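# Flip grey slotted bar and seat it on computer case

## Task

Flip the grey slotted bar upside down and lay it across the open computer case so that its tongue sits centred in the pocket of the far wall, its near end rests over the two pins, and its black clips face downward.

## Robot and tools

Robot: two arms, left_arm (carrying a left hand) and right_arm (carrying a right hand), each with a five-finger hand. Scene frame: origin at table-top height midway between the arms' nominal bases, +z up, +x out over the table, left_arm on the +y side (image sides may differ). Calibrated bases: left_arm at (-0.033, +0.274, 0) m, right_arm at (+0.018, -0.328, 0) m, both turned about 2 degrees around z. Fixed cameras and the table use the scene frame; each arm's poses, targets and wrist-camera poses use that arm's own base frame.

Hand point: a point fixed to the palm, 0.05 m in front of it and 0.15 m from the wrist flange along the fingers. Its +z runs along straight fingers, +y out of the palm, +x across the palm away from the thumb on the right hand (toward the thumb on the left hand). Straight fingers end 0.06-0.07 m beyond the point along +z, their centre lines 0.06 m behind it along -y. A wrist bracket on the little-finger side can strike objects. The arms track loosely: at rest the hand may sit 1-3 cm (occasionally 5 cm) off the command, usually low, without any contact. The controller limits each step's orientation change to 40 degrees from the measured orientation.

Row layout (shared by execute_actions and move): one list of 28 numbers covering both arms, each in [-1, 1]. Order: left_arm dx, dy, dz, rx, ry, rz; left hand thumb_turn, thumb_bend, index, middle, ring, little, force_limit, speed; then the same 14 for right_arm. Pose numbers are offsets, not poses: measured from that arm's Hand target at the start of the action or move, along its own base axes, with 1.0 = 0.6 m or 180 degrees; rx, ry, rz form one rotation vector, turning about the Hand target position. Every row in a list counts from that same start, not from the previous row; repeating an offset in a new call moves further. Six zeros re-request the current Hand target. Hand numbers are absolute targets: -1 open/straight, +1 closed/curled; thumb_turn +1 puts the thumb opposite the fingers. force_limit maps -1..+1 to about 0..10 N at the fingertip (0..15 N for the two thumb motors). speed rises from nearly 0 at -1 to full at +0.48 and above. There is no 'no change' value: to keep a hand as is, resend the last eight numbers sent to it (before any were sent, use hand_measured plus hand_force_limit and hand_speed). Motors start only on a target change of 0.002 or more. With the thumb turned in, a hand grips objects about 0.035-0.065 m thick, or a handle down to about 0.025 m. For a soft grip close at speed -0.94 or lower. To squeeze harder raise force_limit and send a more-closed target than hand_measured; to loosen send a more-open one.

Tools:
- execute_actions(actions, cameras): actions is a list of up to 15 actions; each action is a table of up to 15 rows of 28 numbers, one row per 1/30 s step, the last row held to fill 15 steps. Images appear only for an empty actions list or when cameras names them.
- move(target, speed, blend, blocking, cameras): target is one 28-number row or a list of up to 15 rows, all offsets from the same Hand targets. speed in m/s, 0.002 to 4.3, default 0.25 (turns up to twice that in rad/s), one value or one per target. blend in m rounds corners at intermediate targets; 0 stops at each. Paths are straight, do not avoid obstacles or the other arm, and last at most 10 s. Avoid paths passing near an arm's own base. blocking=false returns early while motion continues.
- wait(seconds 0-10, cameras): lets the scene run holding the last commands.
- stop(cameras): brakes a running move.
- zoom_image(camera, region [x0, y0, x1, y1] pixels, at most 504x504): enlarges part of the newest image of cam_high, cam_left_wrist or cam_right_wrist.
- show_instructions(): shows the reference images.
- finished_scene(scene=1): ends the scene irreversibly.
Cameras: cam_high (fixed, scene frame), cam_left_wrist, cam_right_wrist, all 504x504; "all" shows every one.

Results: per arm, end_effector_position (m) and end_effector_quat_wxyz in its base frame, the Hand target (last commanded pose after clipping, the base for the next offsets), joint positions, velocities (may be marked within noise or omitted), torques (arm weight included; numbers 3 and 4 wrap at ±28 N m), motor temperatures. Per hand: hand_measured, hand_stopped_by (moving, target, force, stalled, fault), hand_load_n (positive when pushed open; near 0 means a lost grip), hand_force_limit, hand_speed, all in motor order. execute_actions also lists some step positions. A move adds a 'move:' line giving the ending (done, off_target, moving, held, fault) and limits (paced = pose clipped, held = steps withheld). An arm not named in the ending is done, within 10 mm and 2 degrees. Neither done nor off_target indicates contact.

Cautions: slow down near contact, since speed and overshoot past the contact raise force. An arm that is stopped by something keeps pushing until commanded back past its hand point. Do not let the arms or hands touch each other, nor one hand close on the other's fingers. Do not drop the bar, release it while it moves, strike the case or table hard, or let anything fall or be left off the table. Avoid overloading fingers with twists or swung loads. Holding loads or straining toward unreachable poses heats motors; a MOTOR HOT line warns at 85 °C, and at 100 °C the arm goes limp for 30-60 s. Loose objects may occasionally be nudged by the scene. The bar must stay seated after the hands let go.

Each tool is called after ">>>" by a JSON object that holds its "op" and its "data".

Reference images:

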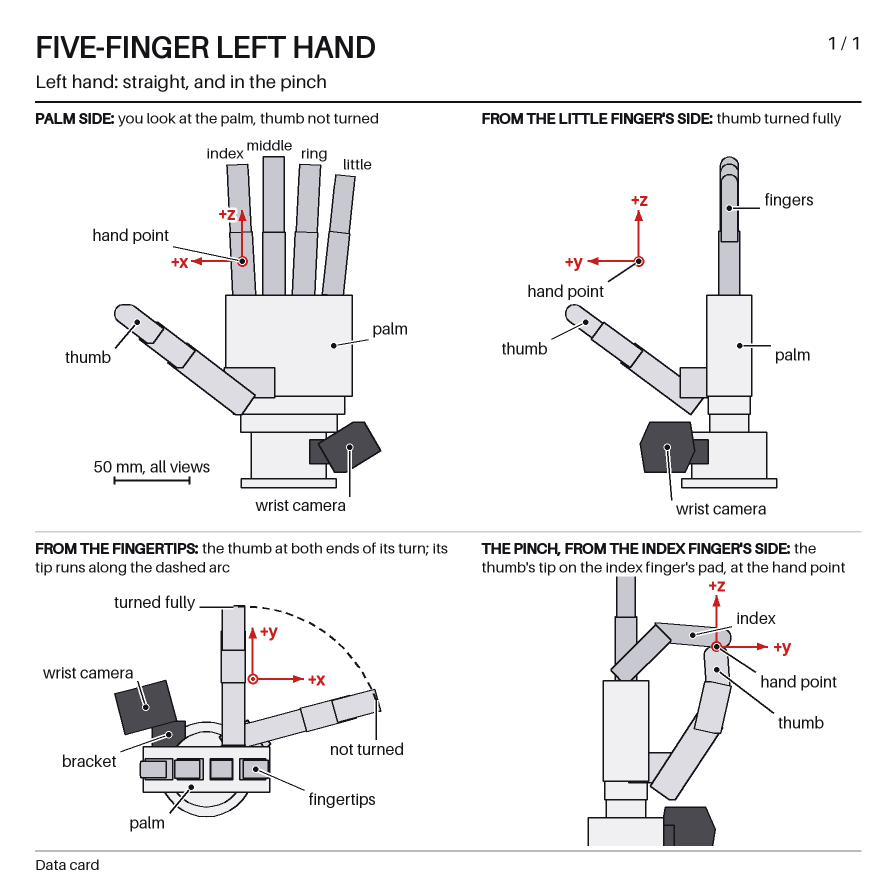

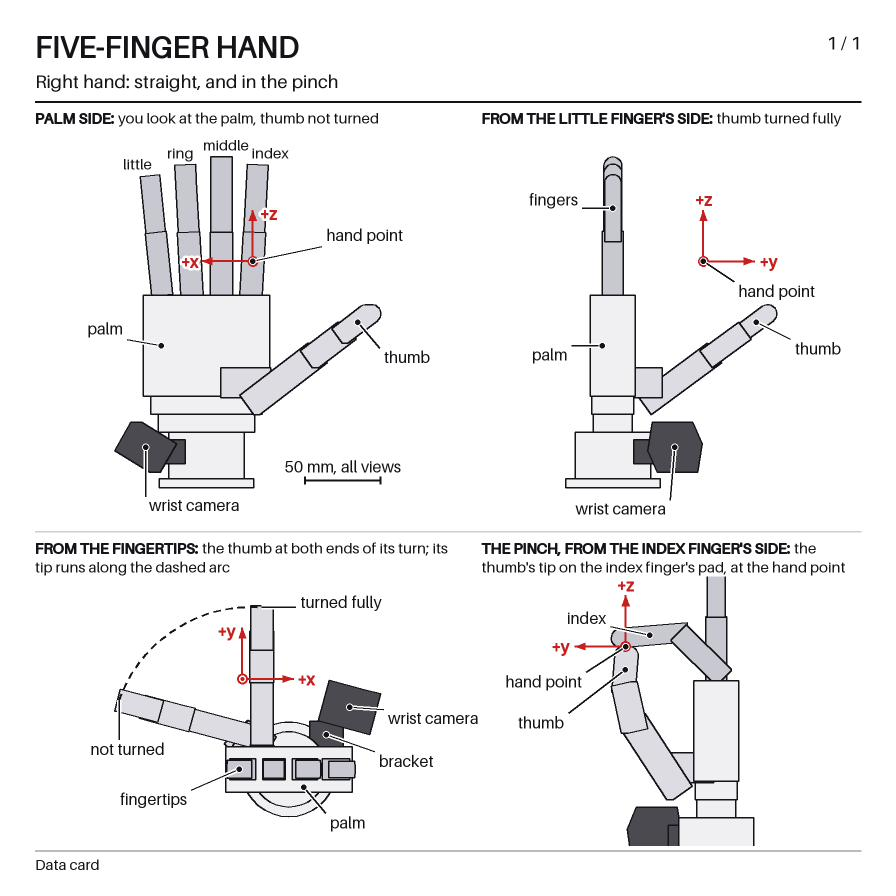

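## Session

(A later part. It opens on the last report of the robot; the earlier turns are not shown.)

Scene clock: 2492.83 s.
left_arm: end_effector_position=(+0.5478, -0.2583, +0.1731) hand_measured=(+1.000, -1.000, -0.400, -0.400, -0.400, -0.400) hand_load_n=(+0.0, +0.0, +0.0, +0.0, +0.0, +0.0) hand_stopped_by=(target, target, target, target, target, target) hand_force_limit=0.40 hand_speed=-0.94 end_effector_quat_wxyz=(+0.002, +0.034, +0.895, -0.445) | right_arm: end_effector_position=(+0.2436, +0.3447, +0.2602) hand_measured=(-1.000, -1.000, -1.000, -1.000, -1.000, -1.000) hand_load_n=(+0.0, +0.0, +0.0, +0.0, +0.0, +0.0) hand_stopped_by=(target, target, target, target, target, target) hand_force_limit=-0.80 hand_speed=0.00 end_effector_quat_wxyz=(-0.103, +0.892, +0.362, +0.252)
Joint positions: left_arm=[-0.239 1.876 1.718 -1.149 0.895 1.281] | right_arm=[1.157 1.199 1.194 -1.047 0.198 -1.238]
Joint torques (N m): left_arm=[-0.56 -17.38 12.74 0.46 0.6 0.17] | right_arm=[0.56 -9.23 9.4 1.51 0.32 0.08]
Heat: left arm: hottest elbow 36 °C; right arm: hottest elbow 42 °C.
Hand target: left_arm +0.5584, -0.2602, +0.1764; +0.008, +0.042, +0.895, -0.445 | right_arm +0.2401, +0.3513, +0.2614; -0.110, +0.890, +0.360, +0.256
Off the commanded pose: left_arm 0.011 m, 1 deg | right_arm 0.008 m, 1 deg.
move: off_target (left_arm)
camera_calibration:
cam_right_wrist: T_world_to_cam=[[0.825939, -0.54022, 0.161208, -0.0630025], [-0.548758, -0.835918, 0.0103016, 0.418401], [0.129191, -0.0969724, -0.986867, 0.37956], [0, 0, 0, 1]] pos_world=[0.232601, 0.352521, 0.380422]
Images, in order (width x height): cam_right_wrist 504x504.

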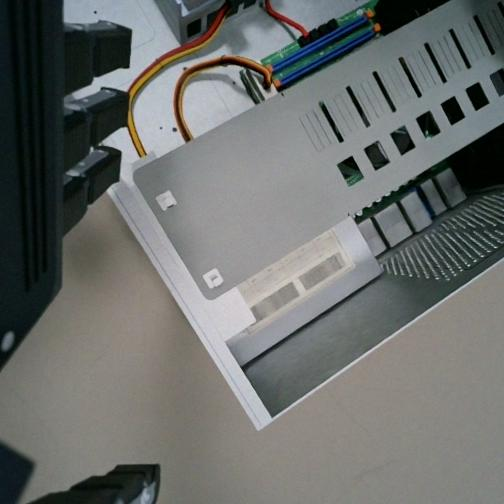

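>>> {"op": "move", "data": {"target": [[0,0,0.0,0,0,0,1,-1,-0.6,-0.6,-0.6,-0.6,0.4,-0.8,0,0,0,0,0,0,-1,-1,-1,-1,-1,-1,-0.8,0],[0,0,0.0,0,0,0,1,-1,-0.8,-0.8,-0.8,-0.8,0.4,-0.8,0,0,0,0,0,0,-1,-1,-1,-1,-1,-1,-0.8,0]], "speed": 0.02, "cameras": ["cam_right_wrist","cam_left_wrist","cam_high"]}}

>>> {"op": "zoom_image", "data": {"camera": "cam_right_wrist", "region": [120, 170, 240, 310]}}

Scene clock: 2498.57 s.
left_arm: end_effector_position=(+0.5478, -0.2583, +0.1731) hand_measured=(+1.000, -1.000, -0.800, -0.800, -0.800, -0.800) hand_load_n=(+0.0, +0.0, +0.0, +0.0, +0.0, +0.0) hand_stopped_by=(target, target, target, target, target, target) hand_force_limit=0.40 hand_speed=-0.80 end_effector_quat_wxyz=(+0.002, +0.034, +0.895, -0.445) | right_arm: end_effector_position=(+0.2436, +0.3447, +0.2602) hand_measured=(-1.000, -1.000, -1.000, -1.000, -1.000, -1.000) hand_load_n=(+0.0, +0.0, +0.0, +0.0, +0.0, +0.0) hand_stopped_by=(target, target, target, target, target, target) hand_force_limit=-0.80 hand_speed=0.00 end_effector_quat_wxyz=(-0.103, +0.892, +0.362, +0.252)
Joint positions: left_arm=[-0.239 1.876 1.718 -1.149 0.895 1.281] | right_arm=[1.157 1.199 1.194 -1.047 0.198 -1.238]
Joint torques (N m): left_arm=[-0.44 -17.44 12.72 0.43 0.6 0.17] | right_arm=[0.67 -9.11 9.24 1.46 0.34 0.06]
Heat: left arm: hottest elbow 37 °C; right arm: hottest elbow 42 °C.
Hand target: left_arm +0.5584, -0.2602, +0.1764; +0.008, +0.042, +0.895, -0.445 | right_arm +0.2401, +0.3513, +0.2614; -0.110, +0.890, +0.360, +0.256
Off the commanded pose: left_arm 0.011 m, 1 deg | right_arm 0.008 m, 1 deg.
move: off_target (left_arm); target 2's new numbers were sent with left_arm's hand 0.011 m and 1 deg from that target
camera_calibration:
cam_left_wrist: T_world_to_cam=[[-0.358801, -0.583306, 0.728708, -0.0727059], [-0.814763, 0.576639, 0.0604068, 0.589728], [-0.455437, -0.57205, -0.682155, 0.335884], [0, 0, 0, 1]] pos_world=[0.607376, -0.190327, 0.246483]
cam_right_wrist: T_world_to_cam=[[0.825939, -0.54022, 0.161208, -0.0630025], [-0.548758, -0.835918, 0.0103016, 0.418401], [0.129191, -0.0969724, -0.986867, 0.37956], [0, 0, 0, 1]] pos_world=[0.232601, 0.352521, 0.380422]

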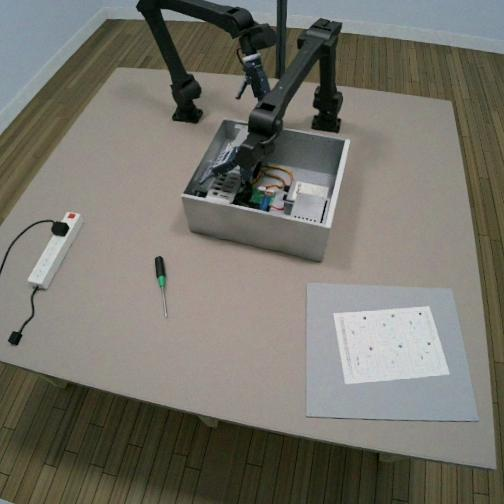

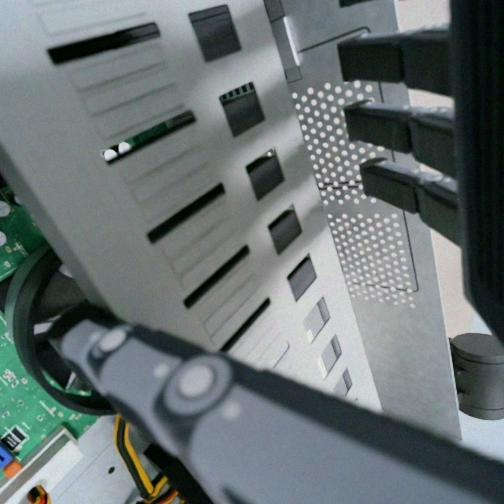

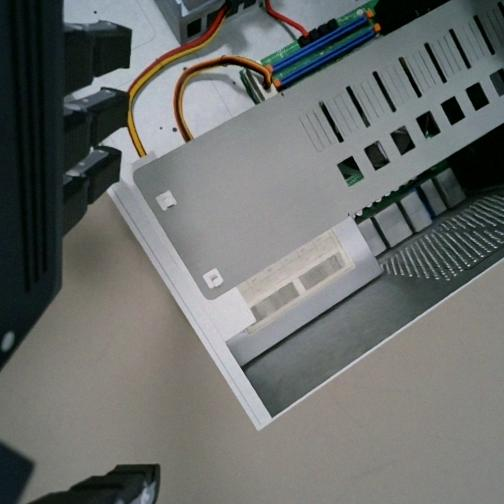

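Scaled by 3.600.

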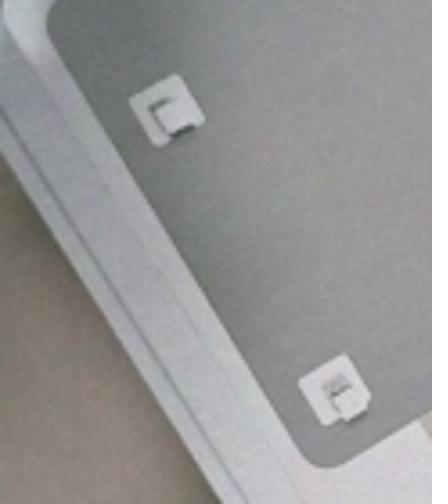

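>>> {"op": "move", "data": {"target": [[0,0.02,0.0,0,0,0,1,-1,-0.8,-0.8,-0.8,-0.8,0.4,-0.8,0,0,0,0,0,0,-1,-1,-1,-1,-1,-1,-0.8,0],[0,0.025,0.05,0,0,0,1,-1,-0.8,-0.8,-0.8,-0.8,0.4,-0.8,0,0,0,0,0,0,-1,-1,-1,-1,-1,-1,-0.8,0]], "speed": 0.03, "cameras": ["cam_right_wrist","cam_left_wrist"]}}

>>> {"op": "zoom_image", "data": {"camera": "cam_right_wrist", "region": [120, 170, 240, 310]}}

Scene clock: 2507.10 s.
left_arm: end_effector_position=(+0.5458, -0.2477, +0.1938) hand_measured=(+1.000, -1.000, -0.800, -0.800, -0.800, -0.800) hand_load_n=(+0.0, +0.0, +0.0, +0.0, +0.0, +0.0) hand_stopped_by=(target, target, target, target, target, target) hand_force_limit=0.40 hand_speed=-0.80 end_effector_quat_wxyz=(-0.007, +0.034, +0.896, -0.442) | right_arm: end_effector_position=(+0.2436, +0.3447, +0.2602) hand_measured=(-1.000, -1.000, -1.000, -1.000, -1.000, -1.000) hand_load_n=(+0.0, +0.0, +0.0, +0.0, +0.0, +0.0) hand_stopped_by=(target, target, target, target, target, target) hand_force_limit=-0.80 hand_speed=0.00 end_effector_quat_wxyz=(-0.103, +0.892, +0.362, +0.252)
Joint positions: left_arm=[-0.223 1.876 1.775 -1.253 0.898 1.318] | right_arm=[1.157 1.199 1.194 -1.047 0.198 -1.238]
Joint torques (N m): left_arm=[0.03 -18.55 13.12 0.47 0.75 0.14] | right_arm=[1.03 -8.59 9.29 1.58 0.3 0.08]
Heat: left arm: hottest elbow 37 °C; right arm: hottest elbow 42 °C.
Hand target: left_arm +0.5584, -0.2451, +0.2064; +0.008, +0.041, +0.895, -0.445 | right_arm +0.2401, +0.3513, +0.2614; -0.110, +0.890, +0.360, +0.256
Off the commanded pose: left_arm 0.018 m, 2 deg | right_arm 0.008 m, 1 deg.
move: off_target (left_arm)
camera_calibration:
cam_left_wrist: T_world_to_cam=[[-0.350794, -0.585784, 0.730617, -0.0876293], [-0.809305, 0.582163, 0.0781839, 0.575642], [-0.471137, -0.563865, -0.678297, 0.365019], [0, 0, 0, 1]] pos_world=[0.607104, -0.180628, 0.266608]
cam_right_wrist: T_world_to_cam=[[0.825939, -0.54022, 0.161208, -0.0630025], [-0.548758, -0.835918, 0.0103016, 0.418401], [0.129191, -0.0969724, -0.986867, 0.37956], [0, 0, 0, 1]] pos_world=[0.232601, 0.352521, 0.380422]
Images, in order (width x height): cam_left_wrist 504x504, cam_right_wrist 504x504.

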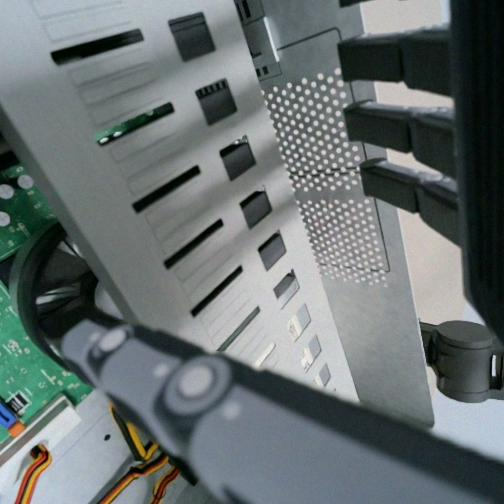

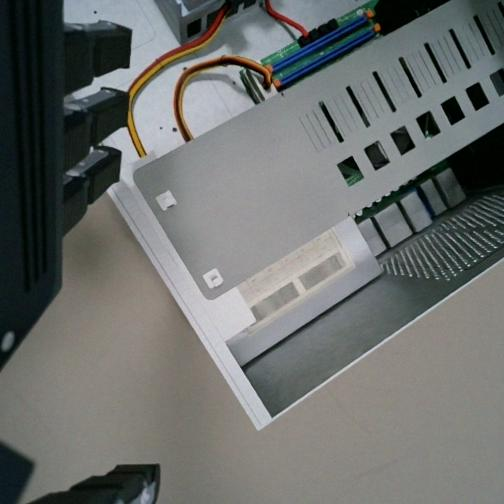

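Scaled by 3.600.

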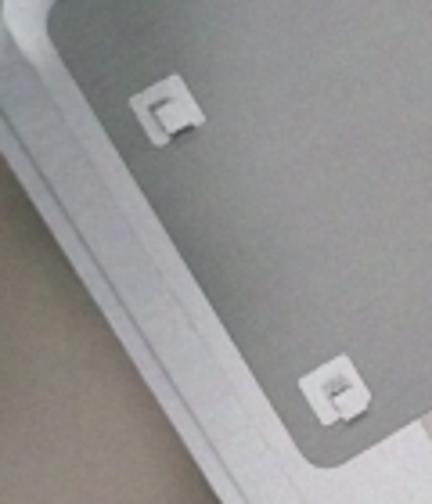

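>>> {"op": "move", "data": {"target": [[0,0.0,0.16,0,0,0,1,-1,-0.8,-0.8,-0.8,-0.8,0.4,-0.8,0,0,0,0,0,0,-1,-1,-1,-1,-1,-1,-0.8,0],[-0.05,0.3,0.3,0,0,0,1,-1,-0.8,-0.8,-0.8,-0.8,0.4,-0.8,0,0,0,0,0,0,-1,-1,-1,-1,-1,-1,-0.8,0]], "speed": [0.06,0.2], "blend": [0.02,0], "cameras": ["cam_right_wrist","cam_left_wrist","cam_high"]}}

>>> {"op": "zoom_image", "data": {"camera": "cam_high", "region": [170, 110, 360, 270]}}

Scene clock: 2513.50 s.
left_arm: end_effector_position=(+0.5291, -0.0622, +0.3926) hand_measured=(+1.000, -1.000, -0.800, -0.800, -0.800, -0.800) hand_load_n=(+0.0, +0.0, +0.0, +0.0, +0.0, +0.0) hand_stopped_by=(target, target, target, target, target, target) hand_force_limit=0.40 hand_speed=-0.80 end_effector_quat_wxyz=(+0.125, -0.011, +0.887, -0.444) | right_arm: end_effector_position=(+0.2436, +0.3447, +0.2602) hand_measured=(-1.000, -1.000, -1.000, -1.000, -1.000, -1.000) hand_load_n=(+0.0, +0.0, +0.0, +0.0, +0.0, +0.0) hand_stopped_by=(target, target, target, target, target, target) hand_force_limit=-0.80 hand_speed=0.00 end_effector_quat_wxyz=(-0.103, +0.892, +0.362, +0.252)
Joint positions: left_arm=[0.114 1.695 2.049 -1.685 0.937 1.538] | right_arm=[1.157 1.199 1.194 -1.047 0.198 -1.238]
Joint torques (N m): left_arm=[-1.08 -14.86 8.18 0.44 0.66 0.17] | right_arm=[0.67 -8.88 9.46 1.46 0.33 0.06]
Heat: left arm: hottest elbow 37 °C; right arm: hottest elbow 42 °C.
Hand target: left_arm +0.5285, -0.0651, +0.3863; +0.008, +0.041, +0.895, -0.445 | right_arm +0.2401, +0.3513, +0.2614; -0.110, +0.890, +0.360, +0.256
Off the commanded pose: left_arm 0.007 m, 15 deg | right_arm 0.008 m, 1 deg.
joint sent to its limit (left arm) — joint 4 (wrist pitch), lower limit. The joint targets are off in orientation, not in position.
move: off_target (left_arm)
camera_calibration:
cam_left_wrist: T_world_to_cam=[[-0.367779, -0.643989, 0.670832, -0.101339], [-0.905544, 0.41209, -0.100858, 0.549186], [-0.211492, -0.644561, -0.734719, 0.476274], [0, 0, 0, 1]] pos_world=[0.56077, 0.0154124, 0.473299]
cam_right_wrist: T_world_to_cam=[[0.825939, -0.54022, 0.161208, -0.0630025], [-0.548758, -0.835918, 0.0103016, 0.418401], [0.129191, -0.0969724, -0.986867, 0.37956], [0, 0, 0, 1]] pos_world=[0.232601, 0.352521, 0.380422]

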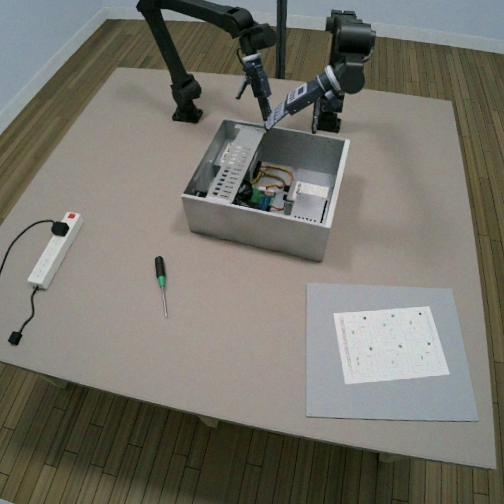

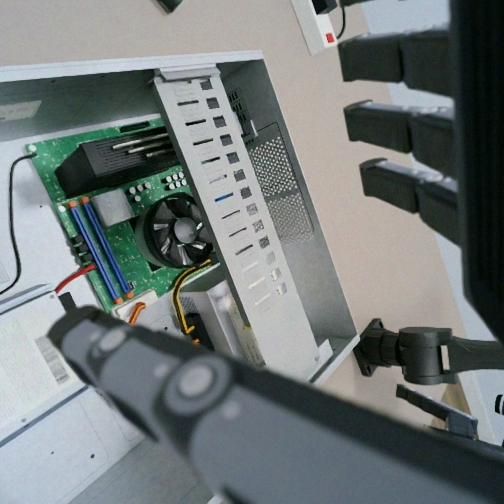

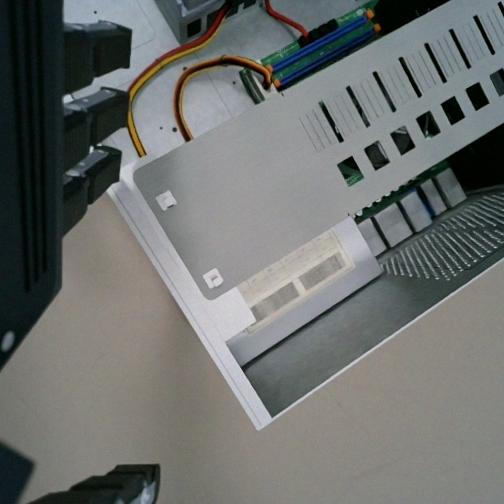

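Scaled by 2.653.

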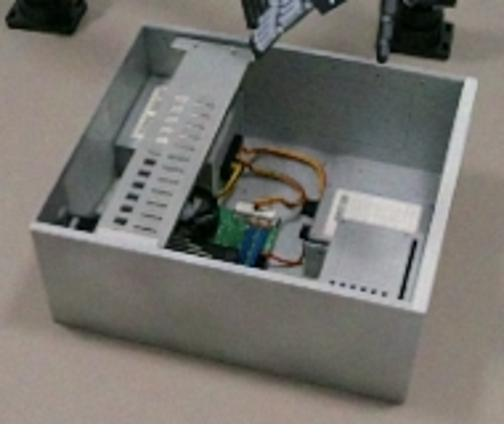

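>>> {"op": "zoom_image", "data": {"camera": "cam_left_wrist", "region": [140, 50, 250, 160]}}

>>> {"op": "zoom_image", "data": {"camera": "cam_right_wrist", "region": [150, 186, 180, 216]}}

>>> {"op": "zoom_image", "data": {"camera": "cam_right_wrist", "region": [198, 264, 228, 294]}}

Scaled by 4.582.

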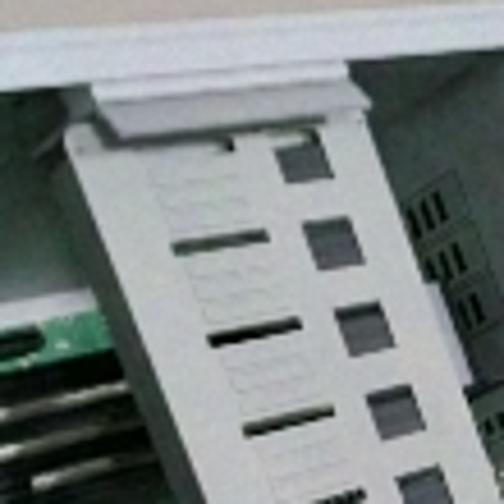

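Scaled by 16.800.

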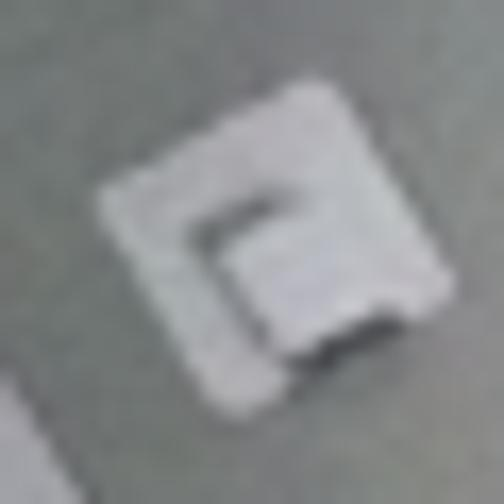

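Scaled by 16.800.

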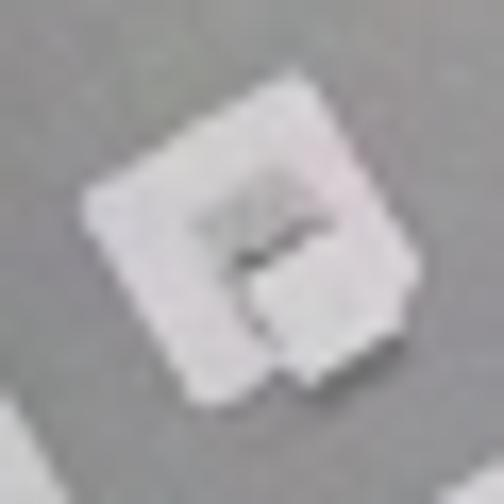

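>>> {"op": "move", "data": {"target": [[-0.25,0.3,0.0,0,0,0,1,-1,-0.8,-0.8,-0.8,-0.8,0.4,-0.8,0.0,-0.08,0.2,0,0,0,-1,-1,-1,-1,-1,-1,-0.8,0],[-0.25,0.3,0.0,0,0,0,1,-1,-0.8,-0.8,-0.8,-0.8,0.4,-0.8,0.62,-0.05,0.2,0,0,0,-1,-1,-1,-1,-1,-1,-0.8,0],[-0.25,0.3,0.0,0,0,0,1,-1,-0.8,-0.8,-0.8,-0.8,0.4,-0.8,0.62,0,0.05,0,0,0,-1,-1,-1,-1,-1,-1,-0.8,0]], "speed": [0.25,0.25,0.12], "blend": [0.03,0.02,0], "cameras": ["cam_right_wrist","cam_high"]}}

>>> {"op": "zoom_image", "data": {"camera": "cam_right_wrist", "region": [100, 150, 260, 310]}}

Scene clock: 2529.33 s.
left_arm: end_effector_position=(+0.3802, +0.1175, +0.3894) hand_measured=(+1.000, -1.000, -0.800, -0.800, -0.800, -0.800) hand_load_n=(+0.0, +0.0, +0.0, +0.0, +0.0, +0.0) hand_stopped_by=(target, target, target, target, target, target) hand_force_limit=0.40 hand_speed=-0.80 end_effector_quat_wxyz=(+0.251, -0.080, +0.910, -0.321) | right_arm: end_effector_position=(+0.6158, +0.3436, +0.2807) hand_measured=(-1.000, -1.000, -1.000, -1.000, -1.000, -1.000) hand_load_n=(+0.0, +0.0, +0.0, +0.0, +0.0, +0.0) hand_stopped_by=(target, target, target, target, target, target) hand_force_limit=-0.80 hand_speed=0.00 end_effector_quat_wxyz=(-0.106, +0.894, +0.360, +0.244)
Joint positions: left_arm=[0.545 1.29 1.632 -1.687 0.816 1.844] | right_arm=[0.569 1.893 2.05 -1.199 -0.114 -1.736]
Joint torques (N m): left_arm=[-1.03 -8.23 8.09 0.47 0.52 0.17] | right_arm=[0.38 -21.66 8.98 1.47 0.08 0.04]
Heat: left arm: hottest elbow 37 °C; right arm: hottest elbow 43 °C.
Hand target: left_arm +0.3785, +0.1150, +0.3863; +0.008, +0.041, +0.895, -0.445 | right_arm +0.6120, +0.3513, +0.2916; -0.110, +0.890, +0.360, +0.256
Off the commanded pose: left_arm 0.004 m, 34 deg | right_arm 0.014 m, 1 deg.
joint sent to its limit (left arm) — joint 4 (wrist pitch), lower limit. The joint targets are off in orientation, not in position.
move: off_target (left_arm, right_arm)
camera_calibration:
cam_right_wrist: T_world_to_cam=[[0.827206, -0.542686, 0.145678, -0.369734], [-0.550831, -0.834389, 0.0194884, 0.619686], [0.110976, -0.0963646, -0.98914, 0.363284], [0, 0, 0, 1]] pos_world=[0.606873, 0.351417, 0.401124]
Images, in order (width x height): cam_high 504x504, cam_right_wrist 504x504.

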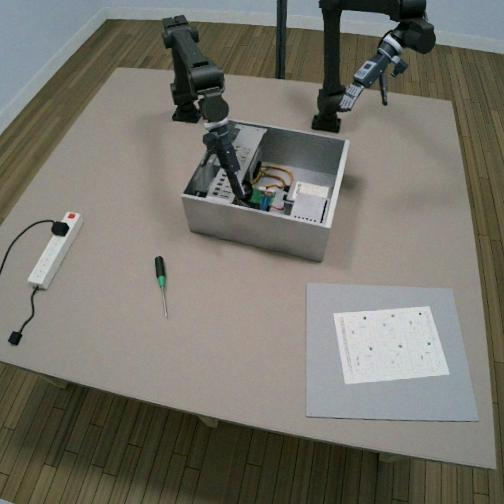

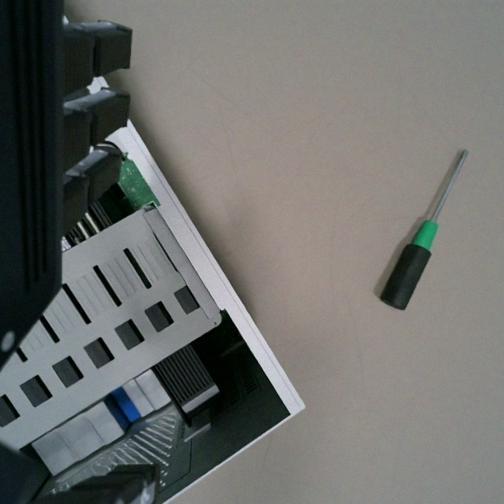

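Scaled by 3.150.

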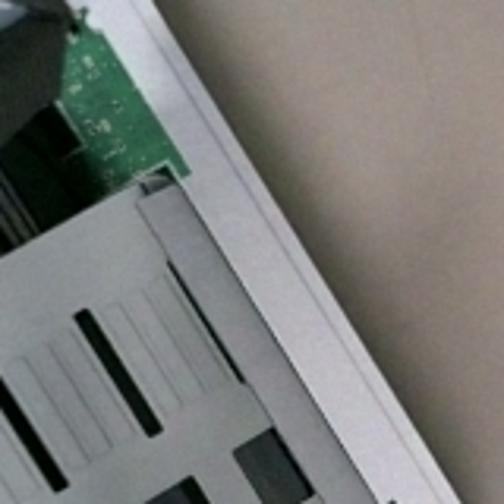

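>>> {"op": "zoom_image", "data": {"camera": "cam_right_wrist", "region": [130, 195, 180, 245]}}

>>> {"op": "zoom_image", "data": {"camera": "cam_right_wrist", "region": [185, 285, 235, 335]}}

Scaled by 10.080.

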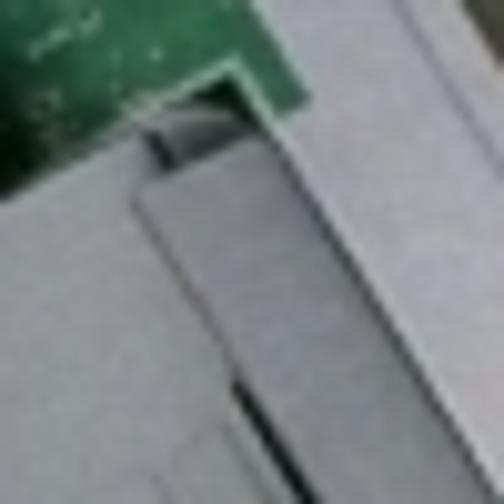

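Scaled by 10.080.

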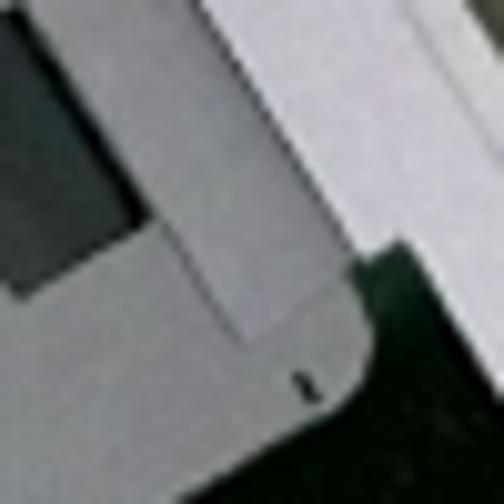

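>>> {"op": "move", "data": {"target": [[0,0,0.0,0,0,0,1,-1,-0.8,-0.8,-0.8,-0.8,0.4,-0.8,0.0,-0.03,0.17,0,0,0,-1,-1,-1,-1,-1,-1,-0.8,0],[0,0,0.0,0,0,0,1,-1,-0.8,-0.8,-0.8,-0.8,0.4,-0.8,-0.45,-0.45,0.17,0,0,0,-1,-1,-1,-1,-1,-1,-0.8,0]], "speed": [0.2,0.3], "blend": [0.03,0], "cameras": ["cam_high"]}}

>>> {"op": "zoom_image", "data": {"camera": "cam_high", "region": [170, 110, 270, 230]}}

Scene clock: 2557.87 s.
left_arm: end_effector_position=(+0.3802, +0.1175, +0.3894) hand_measured=(+1.000, -1.000, -0.800, -0.800, -0.800, -0.800) hand_load_n=(+0.0, +0.0, +0.0, +0.0, +0.0, +0.0) hand_stopped_by=(target, target, target, target, target, target) hand_force_limit=0.40 hand_speed=-0.80 end_effector_quat_wxyz=(+0.251, -0.080, +0.910, -0.321) | right_arm: end_effector_position=(+0.3395, +0.0843, +0.3995) hand_measured=(-1.000, -1.000, -1.000, -1.000, -1.000, -1.000) hand_load_n=(+0.0, +0.0, +0.0, +0.0, +0.0, +0.0) hand_stopped_by=(target, target, target, target, target, target) hand_force_limit=-0.80 hand_speed=0.00 end_effector_quat_wxyz=(-0.111, +0.888, +0.358, +0.265)
Joint positions: left_arm=[0.545 1.29 1.632 -1.687 0.816 1.844] | right_arm=[0.285 0.977 1.411 -1.478 -0.265 -1.981]
Joint torques (N m): left_arm=[-0.79 -8.35 8.12 0.53 0.51 0.18] | right_arm=[-1.55 -3.25 8.18 0.77 -0.23 -0.18]
Heat: left arm: hottest elbow 36 °C; right arm: hottest elbow 43 °C.
Hand target: left_arm +0.3785, +0.1150, +0.3863; +0.008, +0.041, +0.895, -0.445 | right_arm +0.3421, +0.0813, +0.3935; -0.110, +0.890, +0.360, +0.256
Off the commanded pose: left_arm 0.004 m, 34 deg | right_arm 0.007 m, 1 deg.
joint sent to its limit (left arm) — joint 4 (wrist pitch), lower limit. The joint targets are off in orientation, not in position.
move: off_target (left_arm)
Images, in order (width x height): cam_high 504x504.

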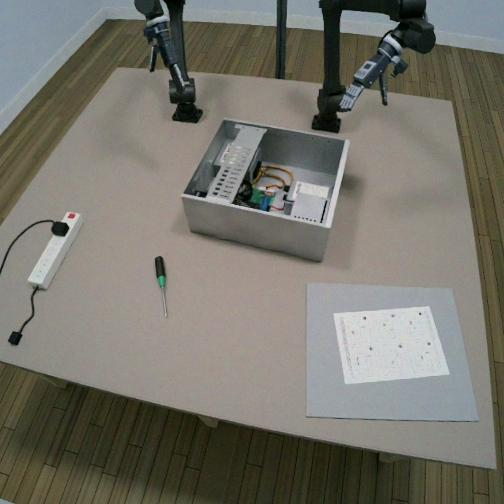

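Scaled by 4.200.

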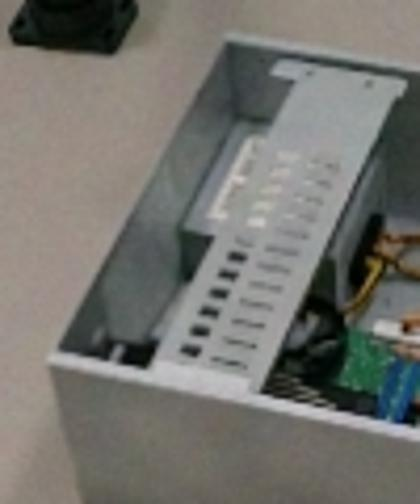

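>>> {"op": "finished_scene", "data": {}}

The scene is finished: the task was done.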